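# Unwrap a straw and insert it into a lidded cup

## Task

Remove the straw from its paper wrapper, push the straw through the opening in the cup lid until it reaches the bottom of the cup, and leave the wrapper lying on the table; the cup is not fixed in place and has to be standing upright at the end.

## Robot and tools

Robot: two UR7e-type arms, left_arm and right_arm, each ending in a Robotiq 2F-85 parallel gripper with a wrist camera. Bases sit near (+0.056, +0.403, 0) m for left_arm and (+0.050, -0.362, 0) m for right_arm. A camera stand is behind the arms. Cameras: cam_high, cam_low, cam_left_wrist, cam_right_wrist (each 672x504).

Frame: one scene frame for everything. Origin at table-top height, halfway between the arms; +x points out over the table, +y toward left_arm, +z up. Arm names do not match image left/right. Gripper axes: fingers extend along the gripper's +z, close along its y; a camera block sticks out about 10 cm toward its +x. end_effector_position is the point between the closed pads; fingertips reach roughly 19 mm past it when shut, 6 mm when fully open. Printed poses may be off by a few cm.

Row layout (used by execute_actions and move): 18 numbers, each in [-1, 1]. First nine are left_arm: dx, dy, dz, rx, ry, rz, then left_gripper position, force_limit, speed. Last nine are the same for right_arm and right_gripper. All 18 are always required. dx..rz are offsets, not poses: relative to that arm's Hand target at the start of the action or move, along scene axes; 1.0 = 0.6 m or 180 degrees; rx, ry, rz form a single rotation vector, turning about the Hand target's position. Every row in a list is measured from that same starting Hand target, not from the row before, so sending the same offset twice moves twice as far. Six zeros re-command the current Hand target. Orientation commands are clipped to within 32 degrees of the measured orientation each step.

Gripper numbers: position +1 = fully open (85 mm), about -0.8 = pads touching, -1 = close until blocked. force_limit -1..+1 scales motor effort; speed -1 ≈ 20 mm/s, 0 ≈ 85, +1 ≈ 150. Both default +1. Slow closes give gentler grips (about 30 N per pad at force_limit -1); fast closes from well open give 120 to 245 N. A new force_limit or speed only applies after a position change of at least 0.01. To keep a gripper unchanged, resend its last three numbers; a 0 is a real command.

execute_actions(actions, cameras): actions is a list of actions; each action is up to 15 rows, one per 1/30 s step; a short action repeats its last row. Images appear only if actions is [] or cameras names them (["all"] for every camera). An empty list also shows the scene number and task.

move(target, speed, blend, stop_force, zero, blocking, cameras): straight-line path per gripper toward target, given as one 18-number row or a list of up to 15 rows, all offsets from the same Hand targets. speed in m/s, 0.002 to 3.6, default 0.25 (turn rate twice that in rad/s); one number or one per target. blend in metres rounds corners in a list; 0 stops at each point. stop_force in N, 3 to 120, ends an arm's path when its wrist sensor feels that much push against its motion; unreliable if the gripper rotates, can miss light pushes on loose things, and should be omitted when backing away from a contact. zero (only with stop_force, default true) re-zeroes before the move. blocking=false returns after 0.5 s while the move continues; not allowed with stop_force. Paths do not avoid obstacles; avoid routes near an arm's own base. Result adds a move: line (done, off_target, moving, held, fault) and limits (paced = clipped, held = steps withheld).

wait(seconds 0 to 10): holds last commands. stop: brakes a running move (fingers continue). zoom_image(camera, region [x0,y0,x1,y1] pixels, at most 504x504) on the latest image. zero_wrist_force(arm) tares that wrist sensor. read_manual gives licence texts only. finished_scene(scene) ends the current scene irreversibly; pass its number.

Results: end_effector_position (m), quat_wxyz, velocities in scene frame; Hand target is the last commanded pose after clipping; the gripper can rest short of it, so resend the gap as an offset. object_status: 0 moving, 1 blocked while opening, 2 blocked while closing (held), 3 reached command or pads met (thin items may still be held). position_measured counts: 3 open, ~78 = 60 mm, 130 = 40 mm, 180 = 20 mm, 230 pads together. Wrist force/torque are in the gripper's own axes, with a peak line since last shown. Joint torques include arm weight. MOTOR HOT appears near 70 °C; 85 °C brakes that arm for 30 to 60 s.

Cautions: arms are stiff, so aiming even slightly beyond a firm contact can trigger a fault (about 150 N external force, or wrist torque limits near 16.5 to 19.3 N m), halting the arm for 10 s; release any grip holding the arm first afterwards. Don't press the arms or grippers into each other; a clearance check helps but isn't complete. Don't drop things, let go of moving parts, strike the table or heavy objects, or knock the cup over; nothing may end up off the table. Avoid squeezing an item hard while it still rests on a surface, and keep motion smooth. Loose objects may occasionally get nudged by outside pushes.

Each tool is called as name(argument=value, ...) on one line, values as JSON.

## Session

execute_actions(actions=[])

Scene clock: 0.00 s.
left_arm: end_effector_position=(+0.1626, +0.6452, +0.3188) position_measured=3 object_status=3 end_effector_quat_wxyz=(-0.271, +0.391, +0.871, +0.121) | right_arm: end_effector_position=(+0.1910, -0.3140, +0.3802) position_measured=3 object_status=3 end_effector_quat_wxyz=(+0.635, -0.120, -0.694, +0.318)
Joint positions: left_arm=[0.037 -2.261 2.051 -0.931 -1.134 0.747] | right_arm=[3.83 -1.59 -1.835 -2.867 1.917 0.633]
Joint velocities: within noise
Joint torques (N m): no reading
Motor temperatures (°C): left_arm=[32 32 36 33 39 36] | right_arm=[33 33 27 36 41 41]
Wrist force (N): no reading
Wrist torque (N m): no reading
Wrist force, peak (N): no reading
Hand target: left_arm +0.1626, +0.6452, +0.3188; -0.271, +0.391, +0.871, +0.121 | right_arm +0.1910, -0.3140, +0.3802; +0.635, -0.120, -0.694, +0.318
Tool commands: left_gripper/position=+1.0 left_gripper/force_limit=+1.0 left_gripper/speed=+1.0 right_gripper/position=+1.0 right_gripper/force_limit=+1.0 right_gripper/speed=+1.0

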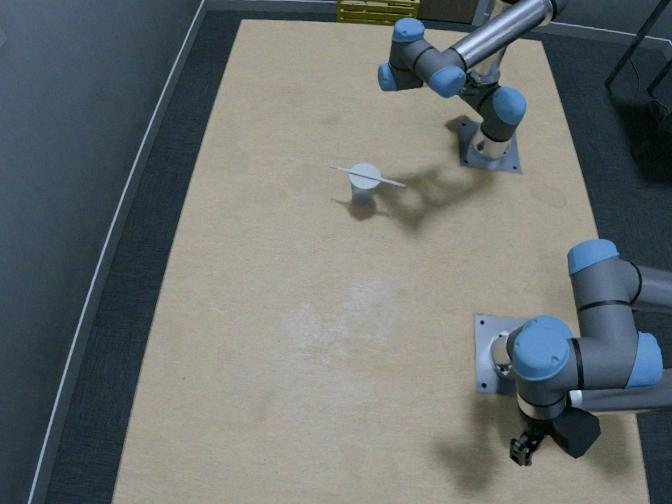

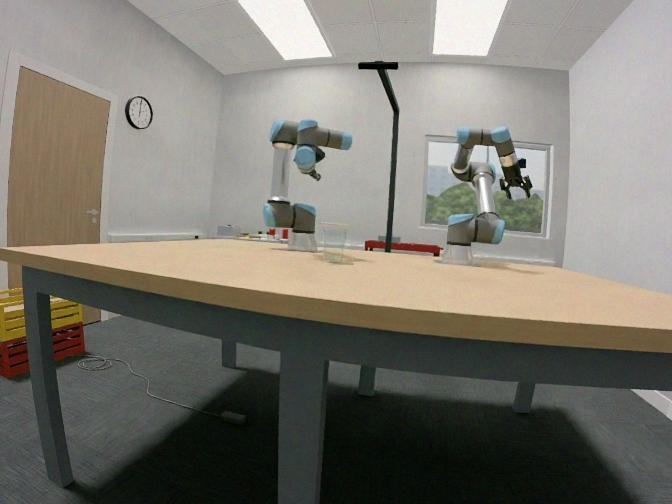

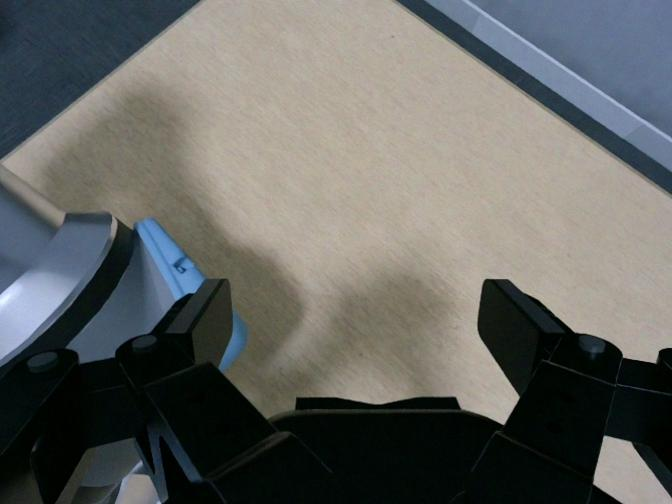

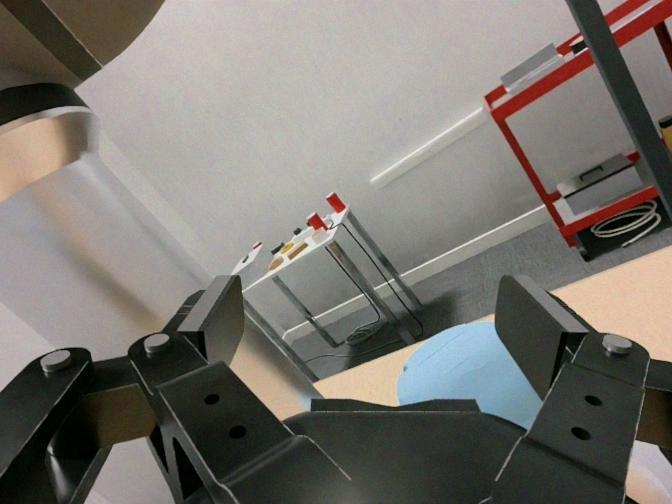

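zoom_image(camera="cam_high", region=[310, 130, 430, 220])

zoom_image(camera="cam_low", region=[290, 200, 390, 275])

Scaled by 4.200 from the camera's 672x504 image, which has a finer 960x720 frame.

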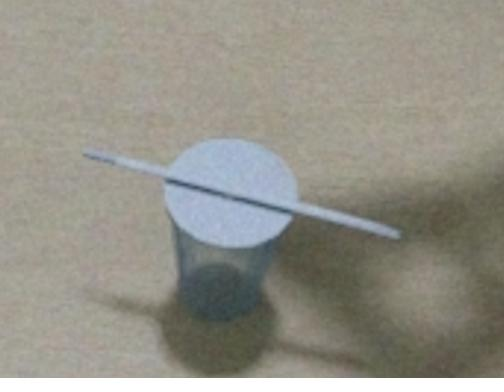

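Scaled by 5.040 from the camera's 672x504 image, which has a finer 960x720 frame.

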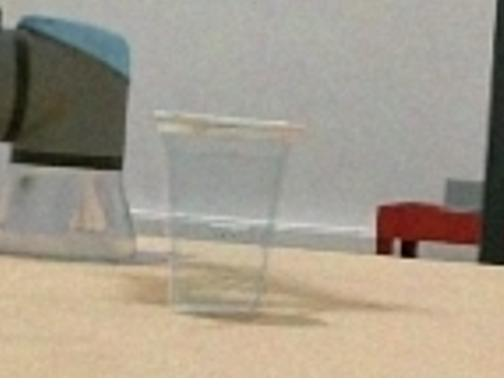

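move(target=[[0.4,-0.24,0,-0.05,-0.08,0.08,1,1,1,0.24,0.165,-0.06,0.0723,-0.2395,0,1,1,1],[0.36,-0.742,0,-0.105,-0.1635,0.167,1,1,1,0.475,0.33,-0.133,0.1445,-0.479,0,1,1,1]], speed=0.5, blend=[0.08,0], cameras=["all"])

Scene clock: 127.23 s.
left_arm: end_effector_position=(+0.3786, +0.2000, +0.3188) position_measured=3 object_status=3 end_effector_quat_wxyz=(+0.000, +0.151, +0.989, +0.000) | right_arm: end_effector_position=(+0.4760, -0.1160, +0.3004) position_measured=3 object_status=3 end_effector_quat_wxyz=(-0.003, +0.171, +0.985, -0.002)
Joint positions: left_arm=[-0.882 -1.893 1.867 -1.544 -1.571 -0.617] | right_arm=[3.985 -1.535 -1.681 -1.503 1.574 1.138]
Joint torques (N m): left_arm=[-8.44 -2.03 -33.72 -5.2 2.37 -1.47] | right_arm=[8.96 30.44 14.57 6.63 -2.72 1.42]
Wrist force (N): left_arm=[-0.7 0.1 0.1] | right_arm=[-3.5 -1.5 0.4]
Wrist torque (N m): left_arm=[-0.03 0.29 0.16] | right_arm=[-0.77 0.11 0.20]
Wrist force, peak (N): left_arm=[-0.5 -2.7 -0.2] | right_arm=[-3.6 -1.9 0.6]
Hand target: left_arm +0.3786, +0.2000, +0.3188; +0.000, +0.151, +0.989, +0.000 | right_arm +0.4760, -0.1160, +0.3004; -0.003, +0.171, +0.985, -0.002
Off the commanded pose: left_arm 0.000 m, 0 deg | right_arm 0.000 m, 0 deg.
move: done

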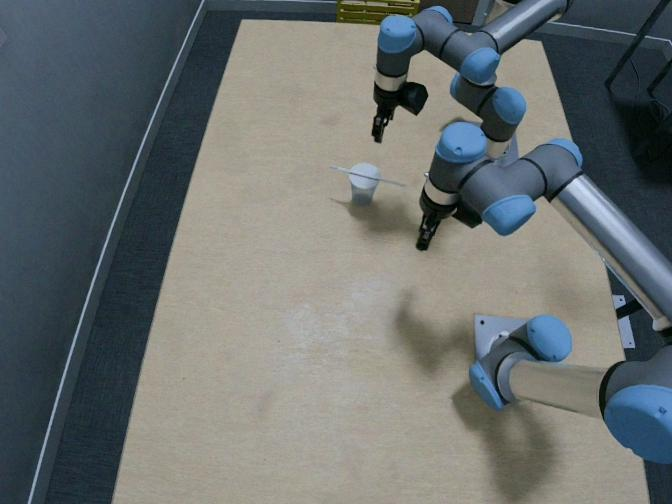

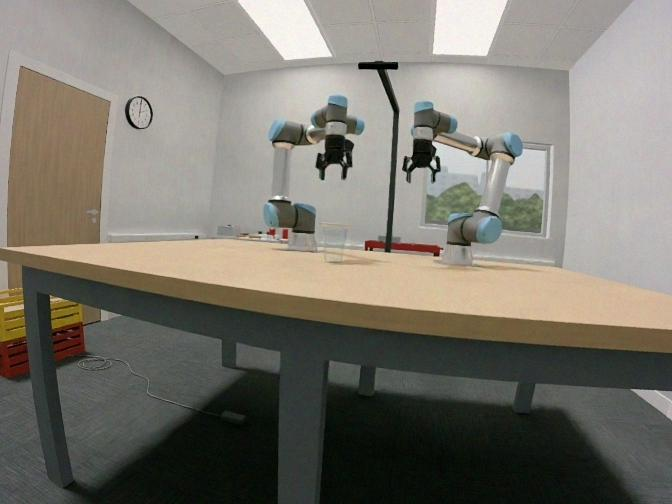

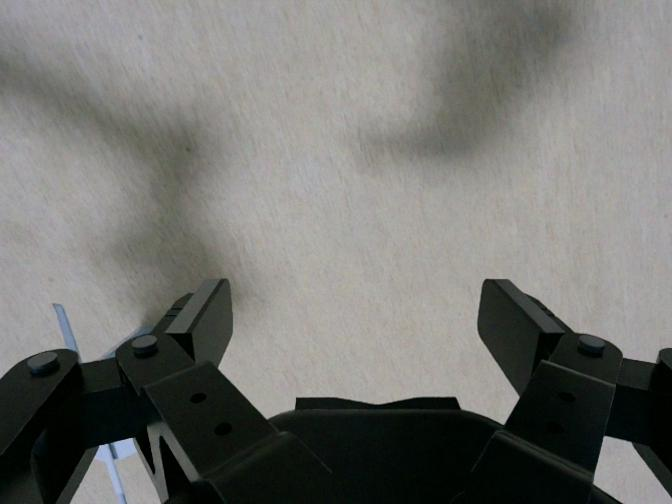

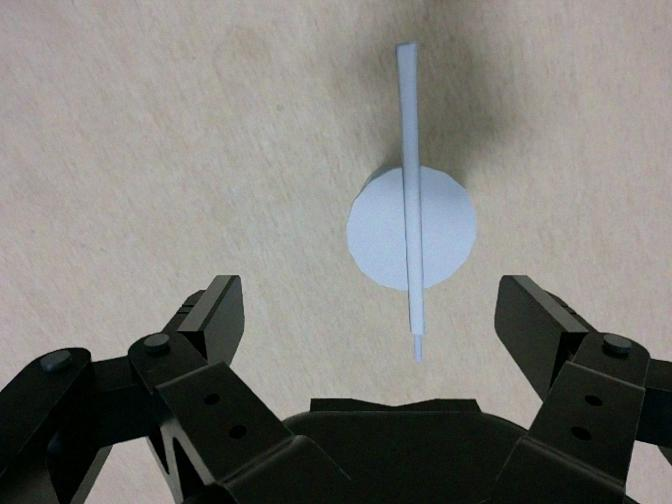

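move(target=[0.286,0.0,-0.03,0,0,-0.403,1,1,1,-0.1033,0.105,-0.184,0,0,0.0322,1,1,1], speed=0.4, cameras=["all"])

zoom_image(camera="cam_right_wrist", region=[250, 150, 500, 400])

Scene clock: 219.50 s.
left_arm: end_effector_position=(+0.5502, +0.2000, +0.3008) position_measured=3 object_status=3 end_effector_quat_wxyz=(+0.000, +0.706, +0.708, +0.000) | right_arm: end_effector_position=(+0.4140, -0.0530, +0.1900) position_measured=3 object_status=3 end_effector_quat_wxyz=(-0.003, +0.121, +0.993, -0.002)
Joint positions: left_arm=[-0.605 -1.509 1.583 -1.645 -1.57 0.926] | right_arm=[4.173 -1.558 -1.948 -1.213 1.574 1.225]
Joint torques (N m): left_arm=[7.04 -21.01 -34.81 -0.7 -2.34 1.45] | right_arm=[10.31 14.33 12.92 6.61 -2.28 1.47]
Wrist force (N): left_arm=[-0.7 0.0 0.3] | right_arm=[-3.4 -1.7 0.6]
Wrist torque (N m): left_arm=[-0.06 0.29 0.02] | right_arm=[-0.79 0.09 0.18]
Wrist force, peak (N): left_arm=[-1.1 -0.1 -0.1] | right_arm=[-4.0 -2.0 0.0]
Hand target: left_arm +0.5502, +0.2000, +0.3008; +0.000, +0.706, +0.708, +0.000 | right_arm +0.4140, -0.0530, +0.1900; -0.003, +0.121, +0.993, -0.002
Off the commanded pose: left_arm 0.000 m, 0 deg | right_arm 0.000 m, 0 deg.
move: done

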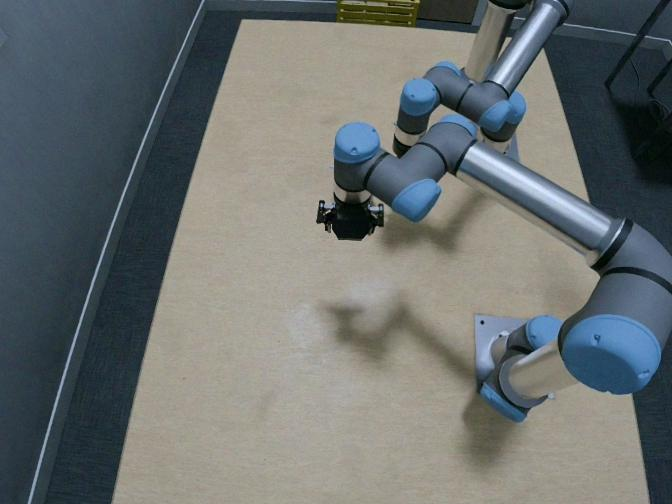

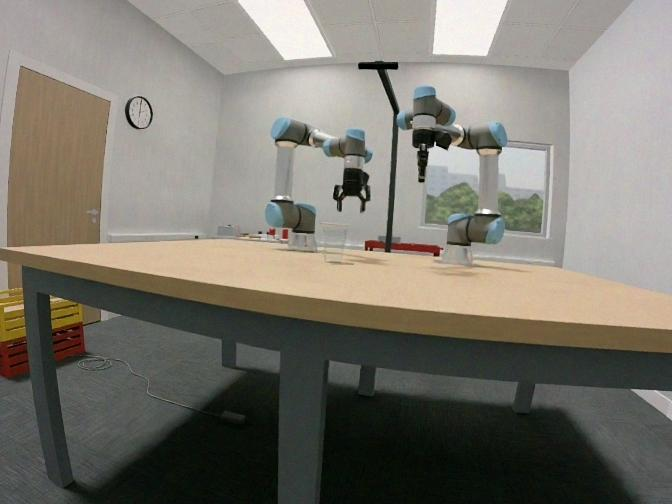

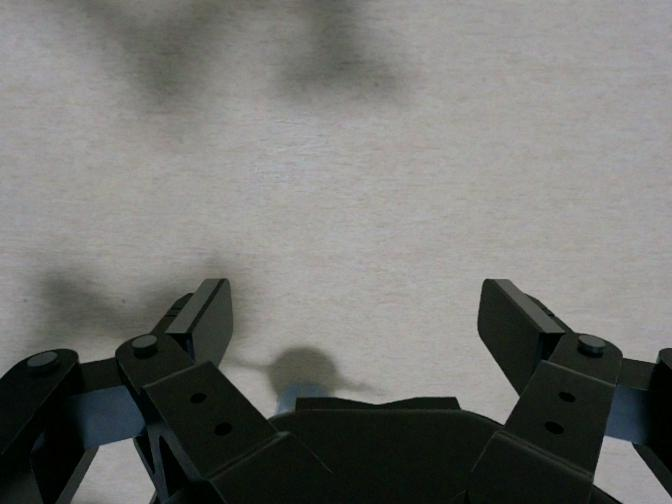

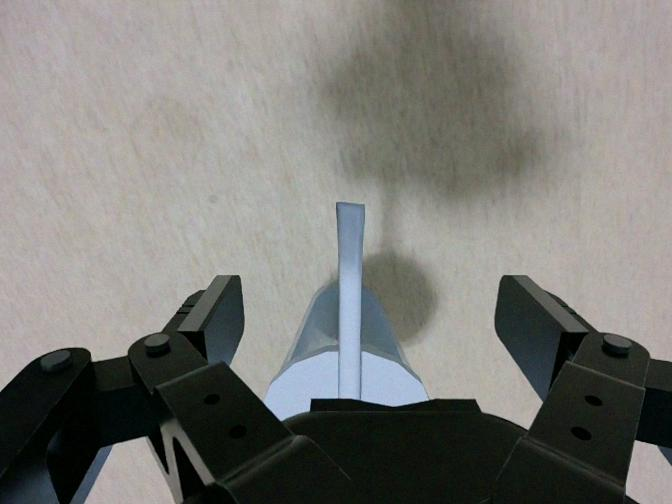

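Scaled by 2.016 from the camera's 672x504 image, which has a finer 960x720 frame.

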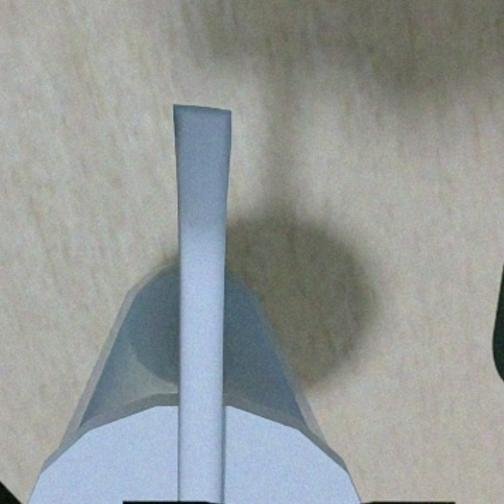

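move(target=[[0,0,0,0,0,0,1,1,1,-0.013,-0.0038,-0.1033,0,0,0,-0.27,-0.6,1],[0,0,0,0,0,0,1,1,1,-0.013,-0.0038,-0.1033,0,0,0,-1,-0.6,-1]], speed=0.15, cameras=["cam_right_wrist","cam_low"])

Scene clock: 234.90 s.
left_arm: end_effector_position=(+0.5502, +0.2000, +0.3008) position_measured=3 object_status=3 end_effector_quat_wxyz=(+0.000, +0.706, +0.708, +0.000) | right_arm: end_effector_position=(+0.4062, -0.0552, +0.1280) position_measured=216 object_status=0 end_effector_quat_wxyz=(-0.003, +0.121, +0.993, -0.002)
Joint positions: left_arm=[-0.605 -1.509 1.583 -1.645 -1.571 0.927] | right_arm=[4.185 -1.61 -2.071 -1.038 1.574 1.237]
Joint torques (N m): left_arm=[5.84 -19.92 -34.58 -0.75 -2.15 1.44] | right_arm=[11.54 14.94 12.21 6.2 -2.22 1.21]
Wrist force (N): left_arm=[-0.7 -0.1 0.4] | right_arm=[-3.8 -1.7 0.2]
Wrist torque (N m): left_arm=[-0.06 0.29 0.02] | right_arm=[-0.80 0.13 0.18]
Wrist force, peak (N): left_arm=[-0.9 0.0 0.5] | right_arm=[-3.8 -1.7 0.2]
Hand target: left_arm +0.5502, +0.2000, +0.3008; +0.000, +0.706, +0.708, +0.000 | right_arm +0.4062, -0.0552, +0.1280; -0.003, +0.121, +0.993, -0.002
Off the commanded pose: left_arm 0.000 m, 0 deg | right_arm 0.000 m, 0 deg.
move: done
Images, in order (width x height): cam_low 672x504, cam_right_wrist 672x504.

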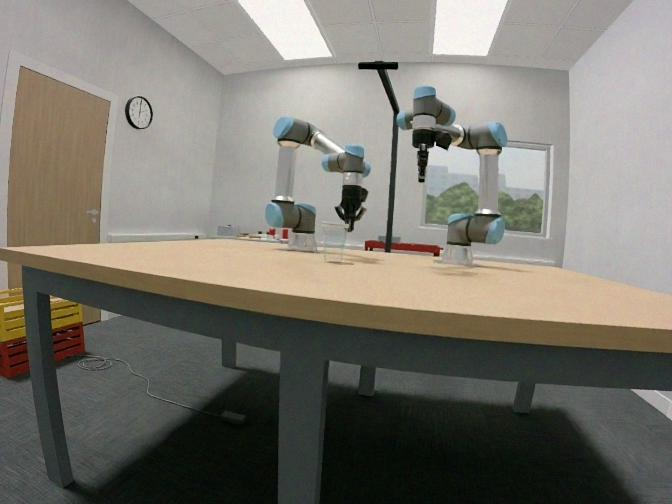

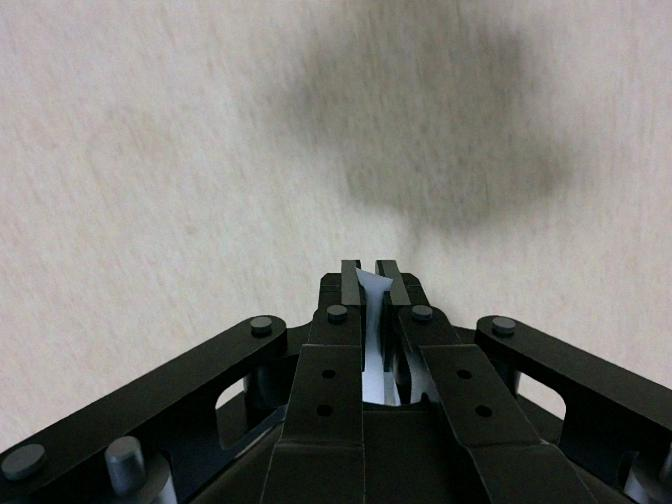

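wait(seconds=0.5, cameras=["cam_high","cam_right_wrist"])

zoom_image(camera="cam_right_wrist", region=[280, 230, 480, 430])

zoom_image(camera="cam_high", region=[310, 100, 450, 220])

Scene clock: 239.37 s.
left_arm: end_effector_position=(+0.5502, +0.2000, +0.3008) position_measured=3 object_status=3 end_effector_quat_wxyz=(+0.000, +0.706, +0.708, +0.000) | right_arm: end_effector_position=(+0.4062, -0.0552, +0.1280) position_measured=216 object_status=2 end_effector_quat_wxyz=(-0.003, +0.121, +0.993, -0.002)
Joint positions: left_arm=[-0.605 -1.509 1.583 -1.645 -1.571 0.927] | right_arm=[4.185 -1.61 -2.071 -1.038 1.574 1.237]
Joint torques (N m): left_arm=[8.17 -19.78 -35.46 -0.8 -2.31 1.49] | right_arm=[9.2 15.92 14.86 3.76 -1.9 0.7]
Wrist force (N): left_arm=[-0.5 -0.2 0.3] | right_arm=[-3.5 -1.5 0.4]
Wrist torque (N m): left_arm=[-0.08 0.27 0.02] | right_arm=[-0.77 0.10 0.17]
Wrist force, peak (N): left_arm=[-1.0 0.0 0.2] | right_arm=[-3.8 -1.6 0.3]
Hand target: left_arm +0.5502, +0.2000, +0.3008; +0.000, +0.706, +0.708, +0.000 | right_arm +0.4062, -0.0552, +0.1280; -0.003, +0.121, +0.993, -0.002
Tool commands: left_gripper/position=+1.0 left_gripper/force_limit=+1.0 left_gripper/speed=+1.0 right_gripper/position=-1.0 right_gripper/force_limit=-0.6 right_gripper/speed=-1.0
Off the commanded pose: left_arm 0.000 m, 0 deg | right_arm 0.000 m, 0 deg.
wait: 0.50 s; at rest from the start
Images, in order (width x height): cam_high 672x504, cam_right_wrist 672x504.

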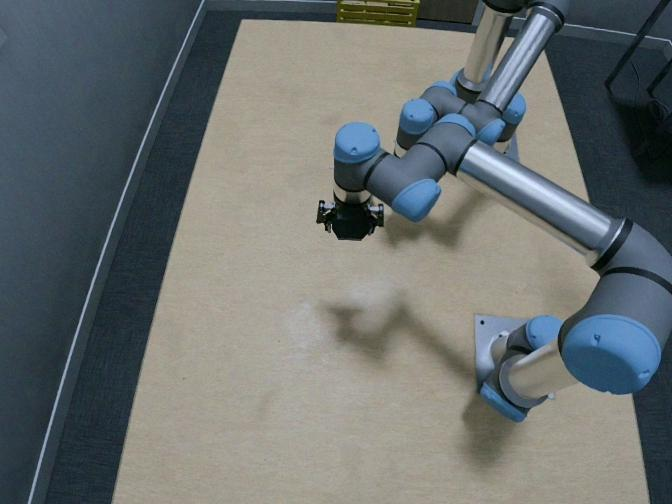

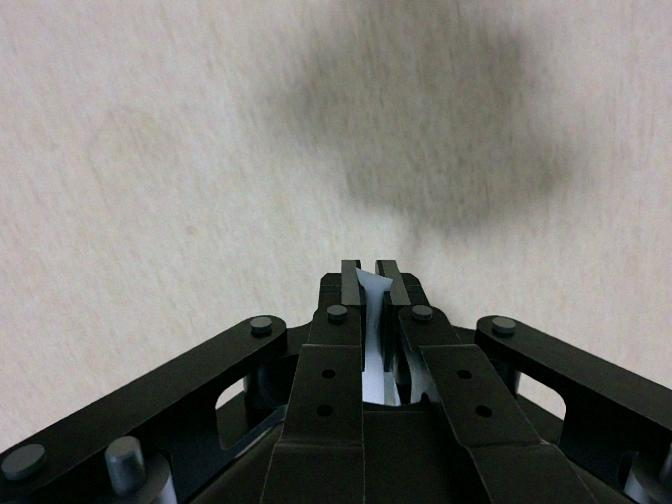

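Scaled by 2.520 from the camera's 672x504 image, which has a finer 960x720 frame.

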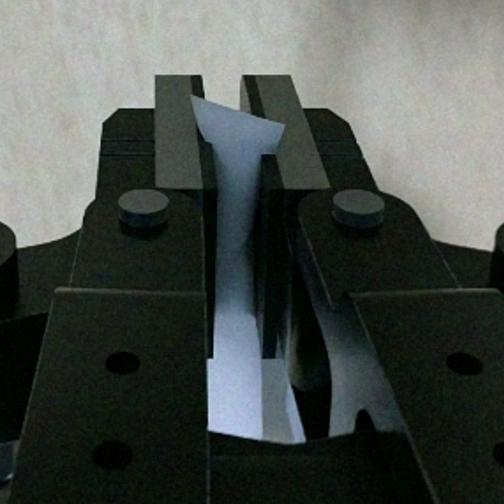

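Scaled by 3.600 from the camera's 672x504 image, which has a finer 960x720 frame.

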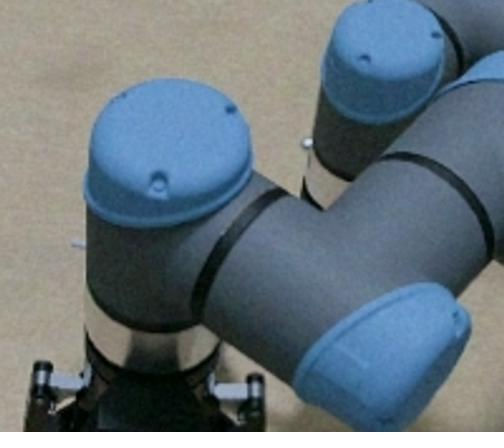

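move(target=[[0,0,0.133,0,0,0,1,1,1,0,0,0.2533,0,0,0,-1,-0.6,-1],[0,-0.133,0.133,0,0,0,1,1,1,0.24,-0.191,0.2533,0,0,0.577,-1,-0.6,-1]], speed=0.35, blend=[0.05,0], cameras=["all"])

Scene clock: 257.17 s.
left_arm: end_effector_position=(+0.5502, +0.1202, +0.3806) position_measured=3 object_status=3 end_effector_quat_wxyz=(+0.000, +0.706, +0.708, +0.000) | right_arm: end_effector_position=(+0.5502, -0.1698, +0.2800) position_measured=216 object_status=2 end_effector_quat_wxyz=(+0.000, +0.707, -0.707, +0.004)
Joint positions: left_arm=[-0.719 -1.416 1.275 -1.43 -1.57 0.812] | right_arm=[3.811 -1.641 -1.627 -1.443 1.563 -0.95]
Joint torques (N m): left_arm=[-8.03 -23.92 -35.45 -0.2 2.31 -1.3] | right_arm=[-8.7 19.4 35.59 0.06 2.31 -1.63]
Wrist force (N): left_arm=[-0.7 0.2 -0.1] | right_arm=[-3.4 -1.3 0.7]
Wrist torque (N m): left_arm=[-0.04 0.20 0.16] | right_arm=[-0.73 0.11 0.40]
Wrist force, peak (N): left_arm=[-0.6 0.2 1.8] | right_arm=[-3.6 -1.7 3.1]
Hand target: left_arm +0.5502, +0.1202, +0.3806; +0.000, +0.706, +0.708, +0.000 | right_arm +0.5502, -0.1698, +0.2800; +0.000, +0.707, -0.707, +0.004
Off the commanded pose: left_arm 0.000 m, 0 deg | right_arm 0.000 m, 0 deg.
move: done

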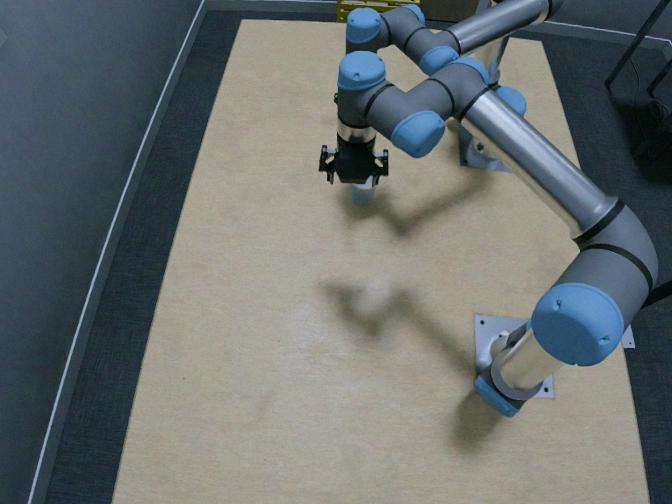

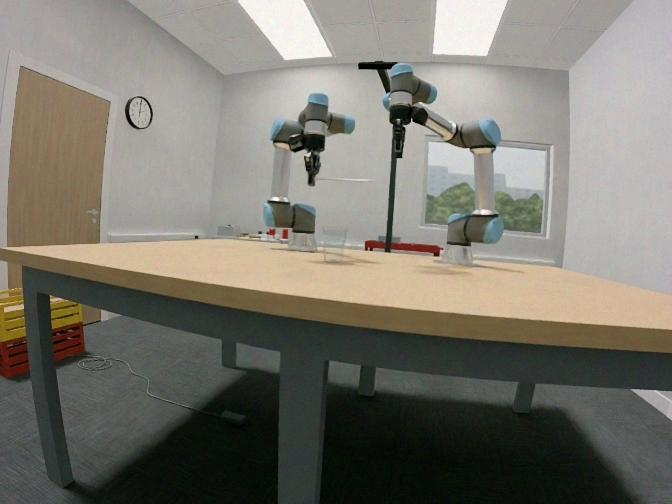

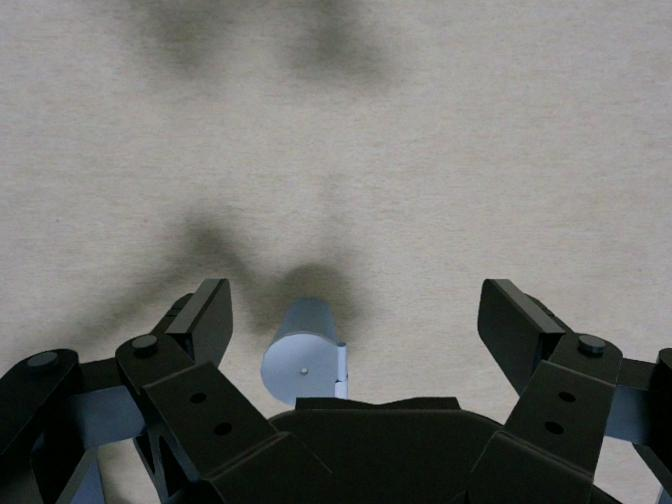

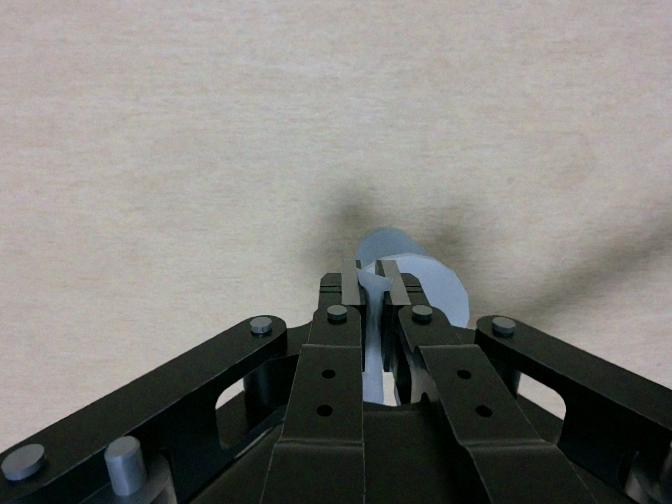

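zoom_image(camera="cam_left_wrist", region=[240, 280, 400, 400])

zoom_image(camera="cam_low", region=[290, 150, 410, 270])

Scaled by 3.150 from the camera's 672x504 image, which has a finer 960x720 frame.

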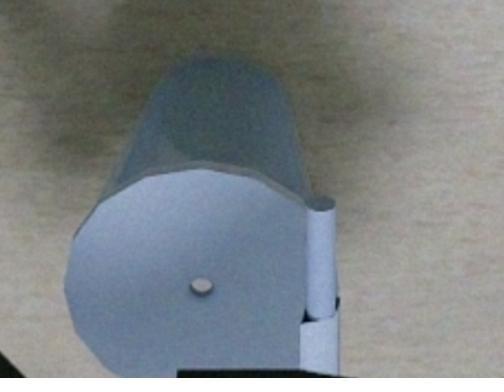

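Scaled by 4.200 from the camera's 672x504 image, which has a finer 960x720 frame.

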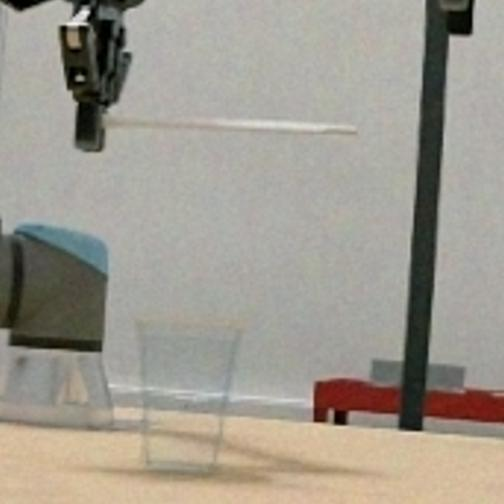

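move(target=[-0.0043,-0.1503,-0.1677,0,0,0,-0.06,-0.6,1,0,0,0,0,0,0,-1,-0.6,-1], speed=0.2, cameras=["all"])

zoom_image(camera="cam_left_wrist", region=[236, 230, 456, 430])

zoom_image(camera="cam_low", region=[290, 80, 430, 200])

Scene clock: 285.10 s.
left_arm: end_effector_position=(+0.5476, +0.0301, +0.2801) position_measured=136 object_status=3 end_effector_quat_wxyz=(+0.000, +0.706, +0.708, +0.000) | right_arm: end_effector_position=(+0.5502, -0.1698, +0.2800) position_measured=216 object_status=2 end_effector_quat_wxyz=(+0.000, +0.707, -0.707, +0.004)
Joint positions: left_arm=[-0.83 -1.304 1.395 -1.662 -1.57 0.702] | right_arm=[3.811 -1.641 -1.627 -1.443 1.563 -0.95]
Joint torques (N m): left_arm=[-7.05 -30.7 -15.56 -5.07 2.35 -1.48] | right_arm=[-8.74 20.23 37.28 0.24 2.09 -1.51]
Wrist force (N): left_arm=[-0.9 0.2 0.0] | right_arm=[-3.6 -1.3 0.7]
Wrist torque (N m): left_arm=[-0.03 0.31 0.15] | right_arm=[-0.72 0.14 0.39]
Wrist force, peak (N): left_arm=[-1.5 -0.2 1.2] | right_arm=[-3.9 -1.4 0.7]
Hand target: left_arm +0.5476, +0.0300, +0.2800; +0.000, +0.706, +0.708, +0.000 | right_arm +0.5502, -0.1698, +0.2800; +0.000, +0.707, -0.707, +0.004
Off the commanded pose: left_arm 0.000 m, 0 deg | right_arm 0.000 m, 0 deg.
move: done

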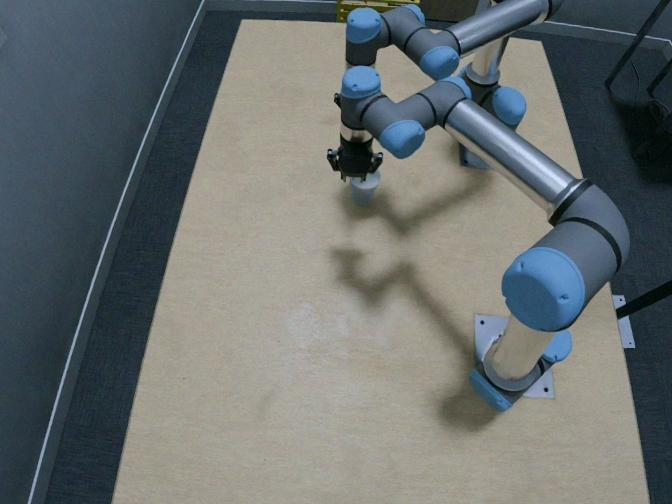

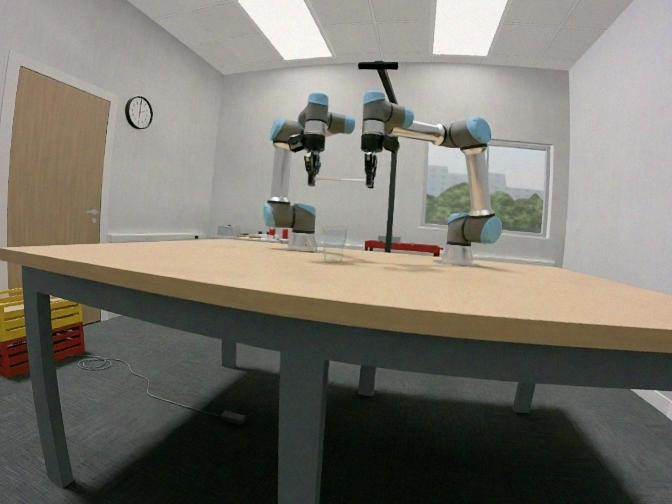

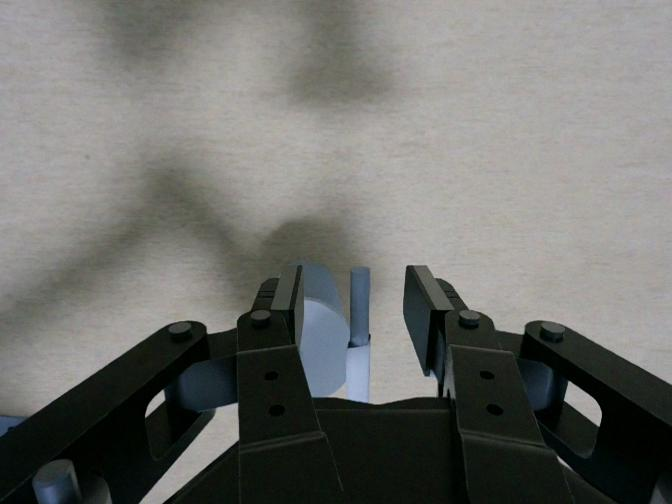

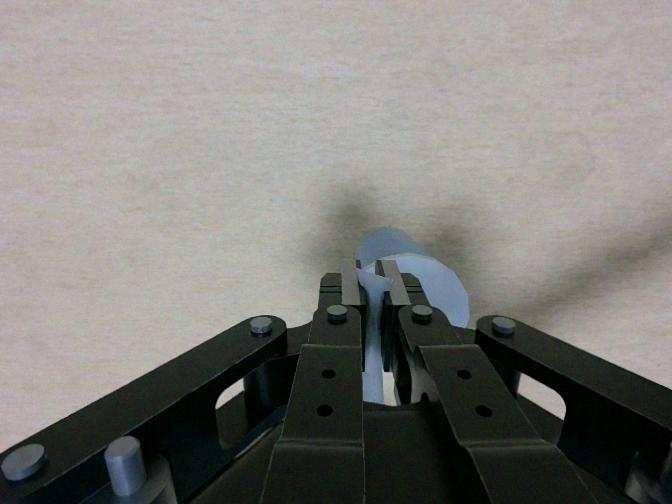

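Scaled by 2.291 from the camera's 672x504 image, which has a finer 960x720 frame.

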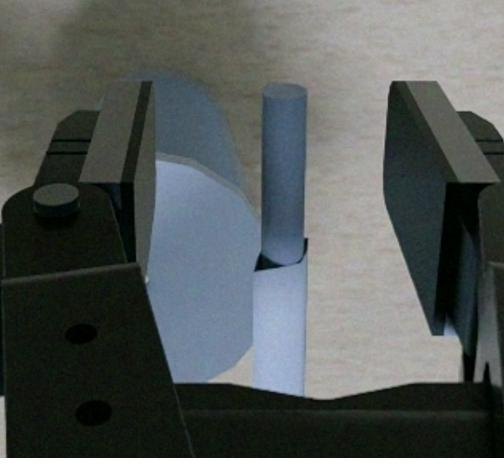

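Scaled by 3.600 from the camera's 672x504 image, which has a finer 960x720 frame.

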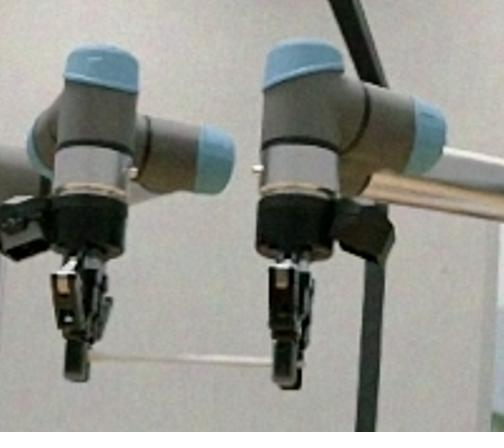

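move(target=[[0.0017,0.0108,0.0133,0,0,0,-0.06,-0.6,1,0,0,0,0,0,0,-1,-0.6,-1],[0.0017,0.0108,0.0133,0,0,0,-1,-0.4,-1,0,0,0,0,0,0,-1,-0.6,-1]], speed=0.1)

wait(seconds=0.6, cameras=["cam_left_wrist","cam_low"])

zoom_image(camera="cam_left_wrist", region=[256, 230, 456, 430])

zoom_image(camera="cam_low", region=[290, 140, 390, 200])

Scene clock: 300.53 s.
left_arm: end_effector_position=(+0.5487, +0.0365, +0.2879) position_measured=217 object_status=0 end_effector_quat_wxyz=(+0.000, +0.706, +0.708, +0.000) | right_arm: end_effector_position=(+0.5502, -0.1698, +0.2800) position_measured=216 object_status=2 end_effector_quat_wxyz=(+0.000, +0.707, -0.707, +0.004)
Joint positions: left_arm=[-0.821 -1.313 1.386 -1.644 -1.57 0.71] | right_arm=[3.811 -1.641 -1.627 -1.443 1.563 -0.95]
Joint torques (N m): left_arm=[8.16 -48.42 -36.09 -0.71 -0.41 1.15] | right_arm=[-6.94 20.46 35.03 0.53 1.95 -1.45]
Wrist force (N): left_arm=[-0.9 0.3 0.0] | right_arm=[-3.5 -1.1 0.9]
Wrist torque (N m): left_arm=[-0.03 0.28 0.14] | right_arm=[-0.71 0.13 0.40]
Wrist force, peak (N): left_arm=[-1.0 -0.1 0.5] | right_arm=[-3.8 -1.5 1.0]
Hand target: left_arm +0.5487, +0.0365, +0.2879; +0.000, +0.706, +0.708, +0.000 | right_arm +0.5502, -0.1698, +0.2800; +0.000, +0.707, -0.707, +0.004
Off the commanded pose: left_arm 0.000 m, 0 deg | right_arm 0.000 m, 0 deg.
move: done

Scene clock: 301.13 s.
left_arm: end_effector_position=(+0.5487, +0.0365, +0.2879) position_measured=217 object_status=2 end_effector_quat_wxyz=(+0.000, +0.706, +0.708, +0.000) | right_arm: end_effector_position=(+0.5502, -0.1698, +0.2800) position_measured=216 object_status=2 end_effector_quat_wxyz=(+0.000, +0.707, -0.707, +0.004)
Joint positions: left_arm=[-0.821 -1.313 1.386 -1.644 -1.57 0.71] | right_arm=[3.811 -1.641 -1.627 -1.443 1.563 -0.95]
Joint torques (N m): left_arm=[6.08 -49.38 -35.1 -0.7 -1.07 1.1] | right_arm=[-7.03 18.9 36.37 0.09 2.05 -1.51]
Wrist force (N): left_arm=[-0.8 0.3 -0.1] | right_arm=[-3.5 -1.3 0.8]
Wrist torque (N m): left_arm=[-0.02 0.26 0.13] | right_arm=[-0.73 0.12 0.40]
Wrist force, peak (N): left_arm=[-0.9 0.3 0.0] | right_arm=[-3.8 -1.3 0.9]
Hand target: left_arm +0.5487, +0.0365, +0.2879; +0.000, +0.706, +0.708, +0.000 | right_arm +0.5502, -0.1698, +0.2800; +0.000, +0.707, -0.707, +0.004
Tool commands: left_gripper/position=-1.0 left_gripper/force_limit=-0.4 left_gripper/speed=-1.0 right_gripper/position=-1.0 right_gripper/force_limit=-0.6 right_gripper/speed=-1.0
Off the commanded pose: left_arm 0.000 m, 0 deg | right_arm 0.000 m, 0 deg.
wait: 0.60 s; at rest by 0.17 s
Images, in order (width x height): cam_low 672x504, cam_left_wrist 672x504.

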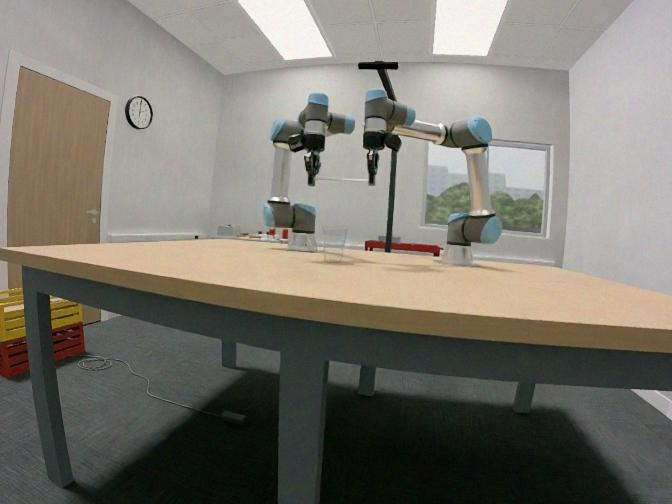

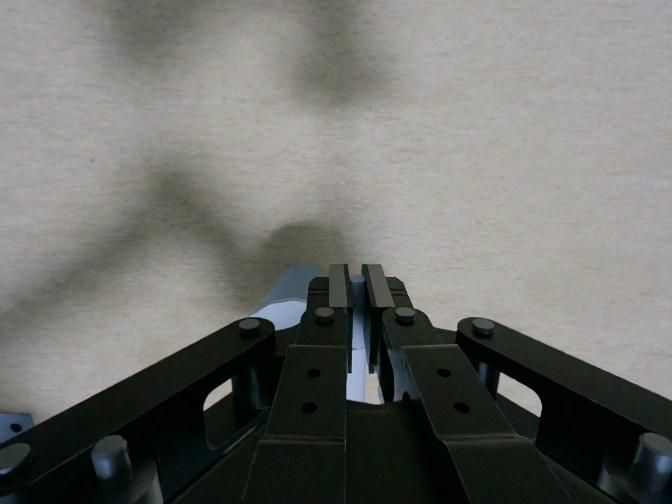

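Scaled by 2.520 from the camera's 672x504 image, which has a finer 960x720 frame.

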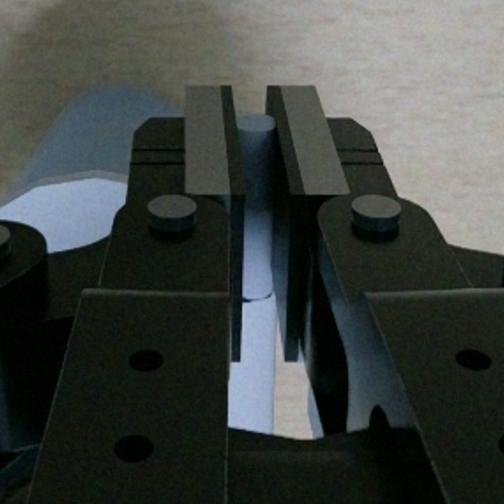

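Scaled by 5.040 from the camera's 672x504 image, which has a finer 960x720 frame.

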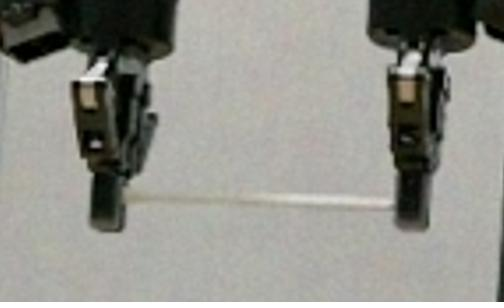

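move(target=[0,0.27,0,0,0,0,-1,-0.4,-1,0,-0.18,0,0,0,0,-1,-0.6,-1], speed=0.12, cameras=["all"])

zoom_image(camera="cam_low", region=[260, 120, 460, 270])

zoom_image(camera="cam_high", region=[300, 60, 440, 220])

Scene clock: 312.67 s.
left_arm: end_effector_position=(+0.5487, +0.1983, +0.2879) position_measured=217 object_status=2 end_effector_quat_wxyz=(+0.000, +0.706, +0.708, +0.000) end_effector_velocity=(+0.000, +0.000, +0.000) end_effector_angular_velocity=(-0.001, +0.000, -0.004) | right_arm: end_effector_position=(+0.5502, -0.2778, +0.2800) position_measured=222 object_status=2 end_effector_quat_wxyz=(+0.000, +0.707, -0.707, +0.004)
Joint positions: left_arm=[-0.609 -1.508 1.615 -1.678 -1.57 0.922] | right_arm=[3.626 -1.571 -1.7 -1.439 1.564 -1.136]
Joint velocities: left_arm=[0.001 -0.001 0.001 0 -0.001 0.005] | right_arm=[within noise]
Joint torques (N m): left_arm=[7.08 -39.64 -15.84 -5.09 -2.38 1.6] | right_arm=[-6.36 31.75 14.83 6.8 2.31 -1.55]
Wrist force (N): left_arm=[-0.2 0.1 0.5] | right_arm=[-3.4 -1.7 0.9]
Wrist torque (N m): left_arm=[-0.03 0.26 0.02] | right_arm=[-0.79 0.08 0.40]
Wrist force, peak (N): left_arm=[-14.2 0.7 -0.4] | right_arm=[-19.5 0.2 0.5]
Hand target: left_arm +0.5487, +0.1985, +0.2879; +0.000, +0.706, +0.708, +0.000 | right_arm +0.5502, -0.2778, +0.2800; +0.000, +0.707, -0.707, +0.004
Off the commanded pose: left_arm 0.000 m, 0 deg | right_arm 0.000 m, 0 deg.
move: done

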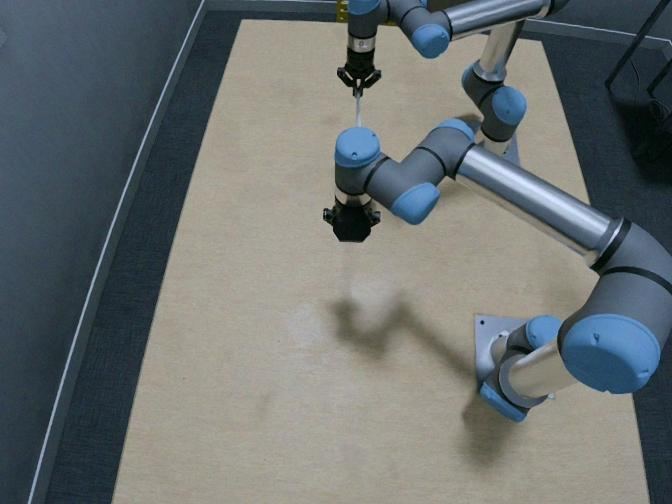

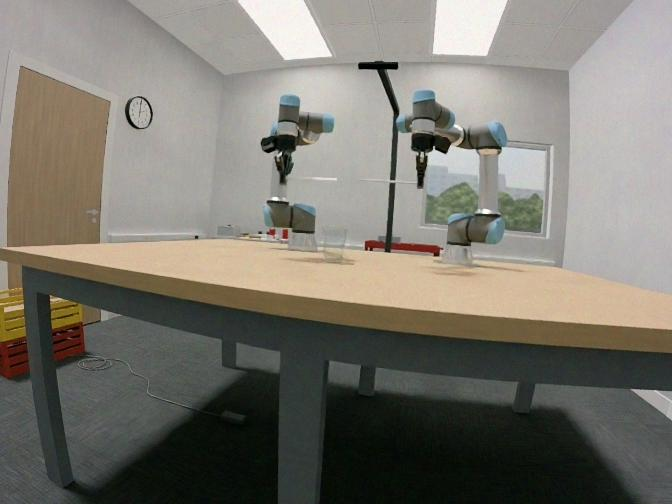

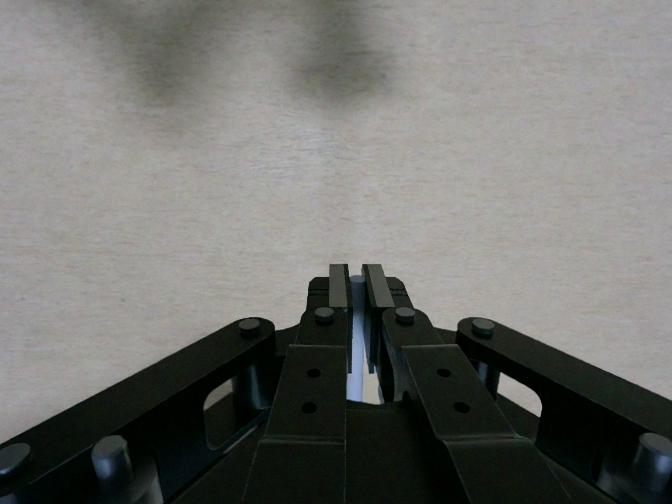

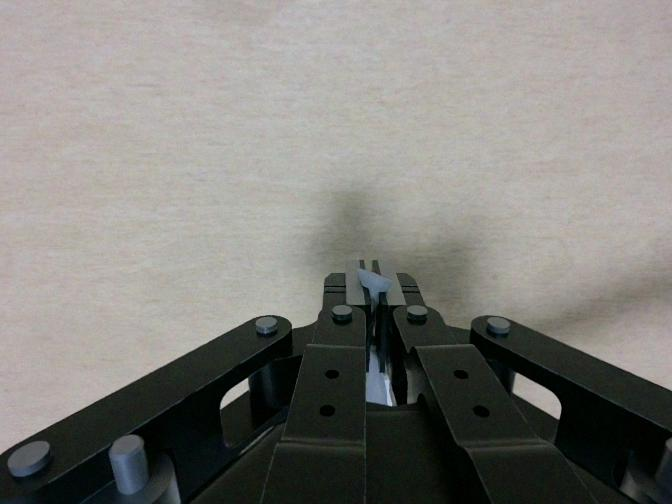

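Scaled by 2.520 from the camera's 672x504 image, which has a finer 960x720 frame.

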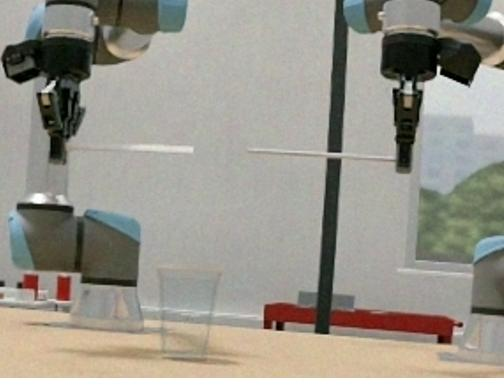

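Scaled by 3.150 from the camera's 672x504 image, which has a finer 960x720 frame.

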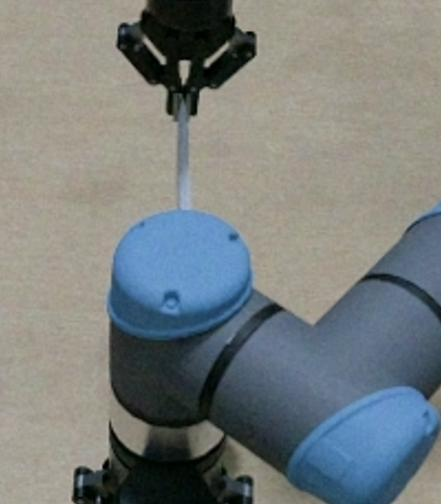

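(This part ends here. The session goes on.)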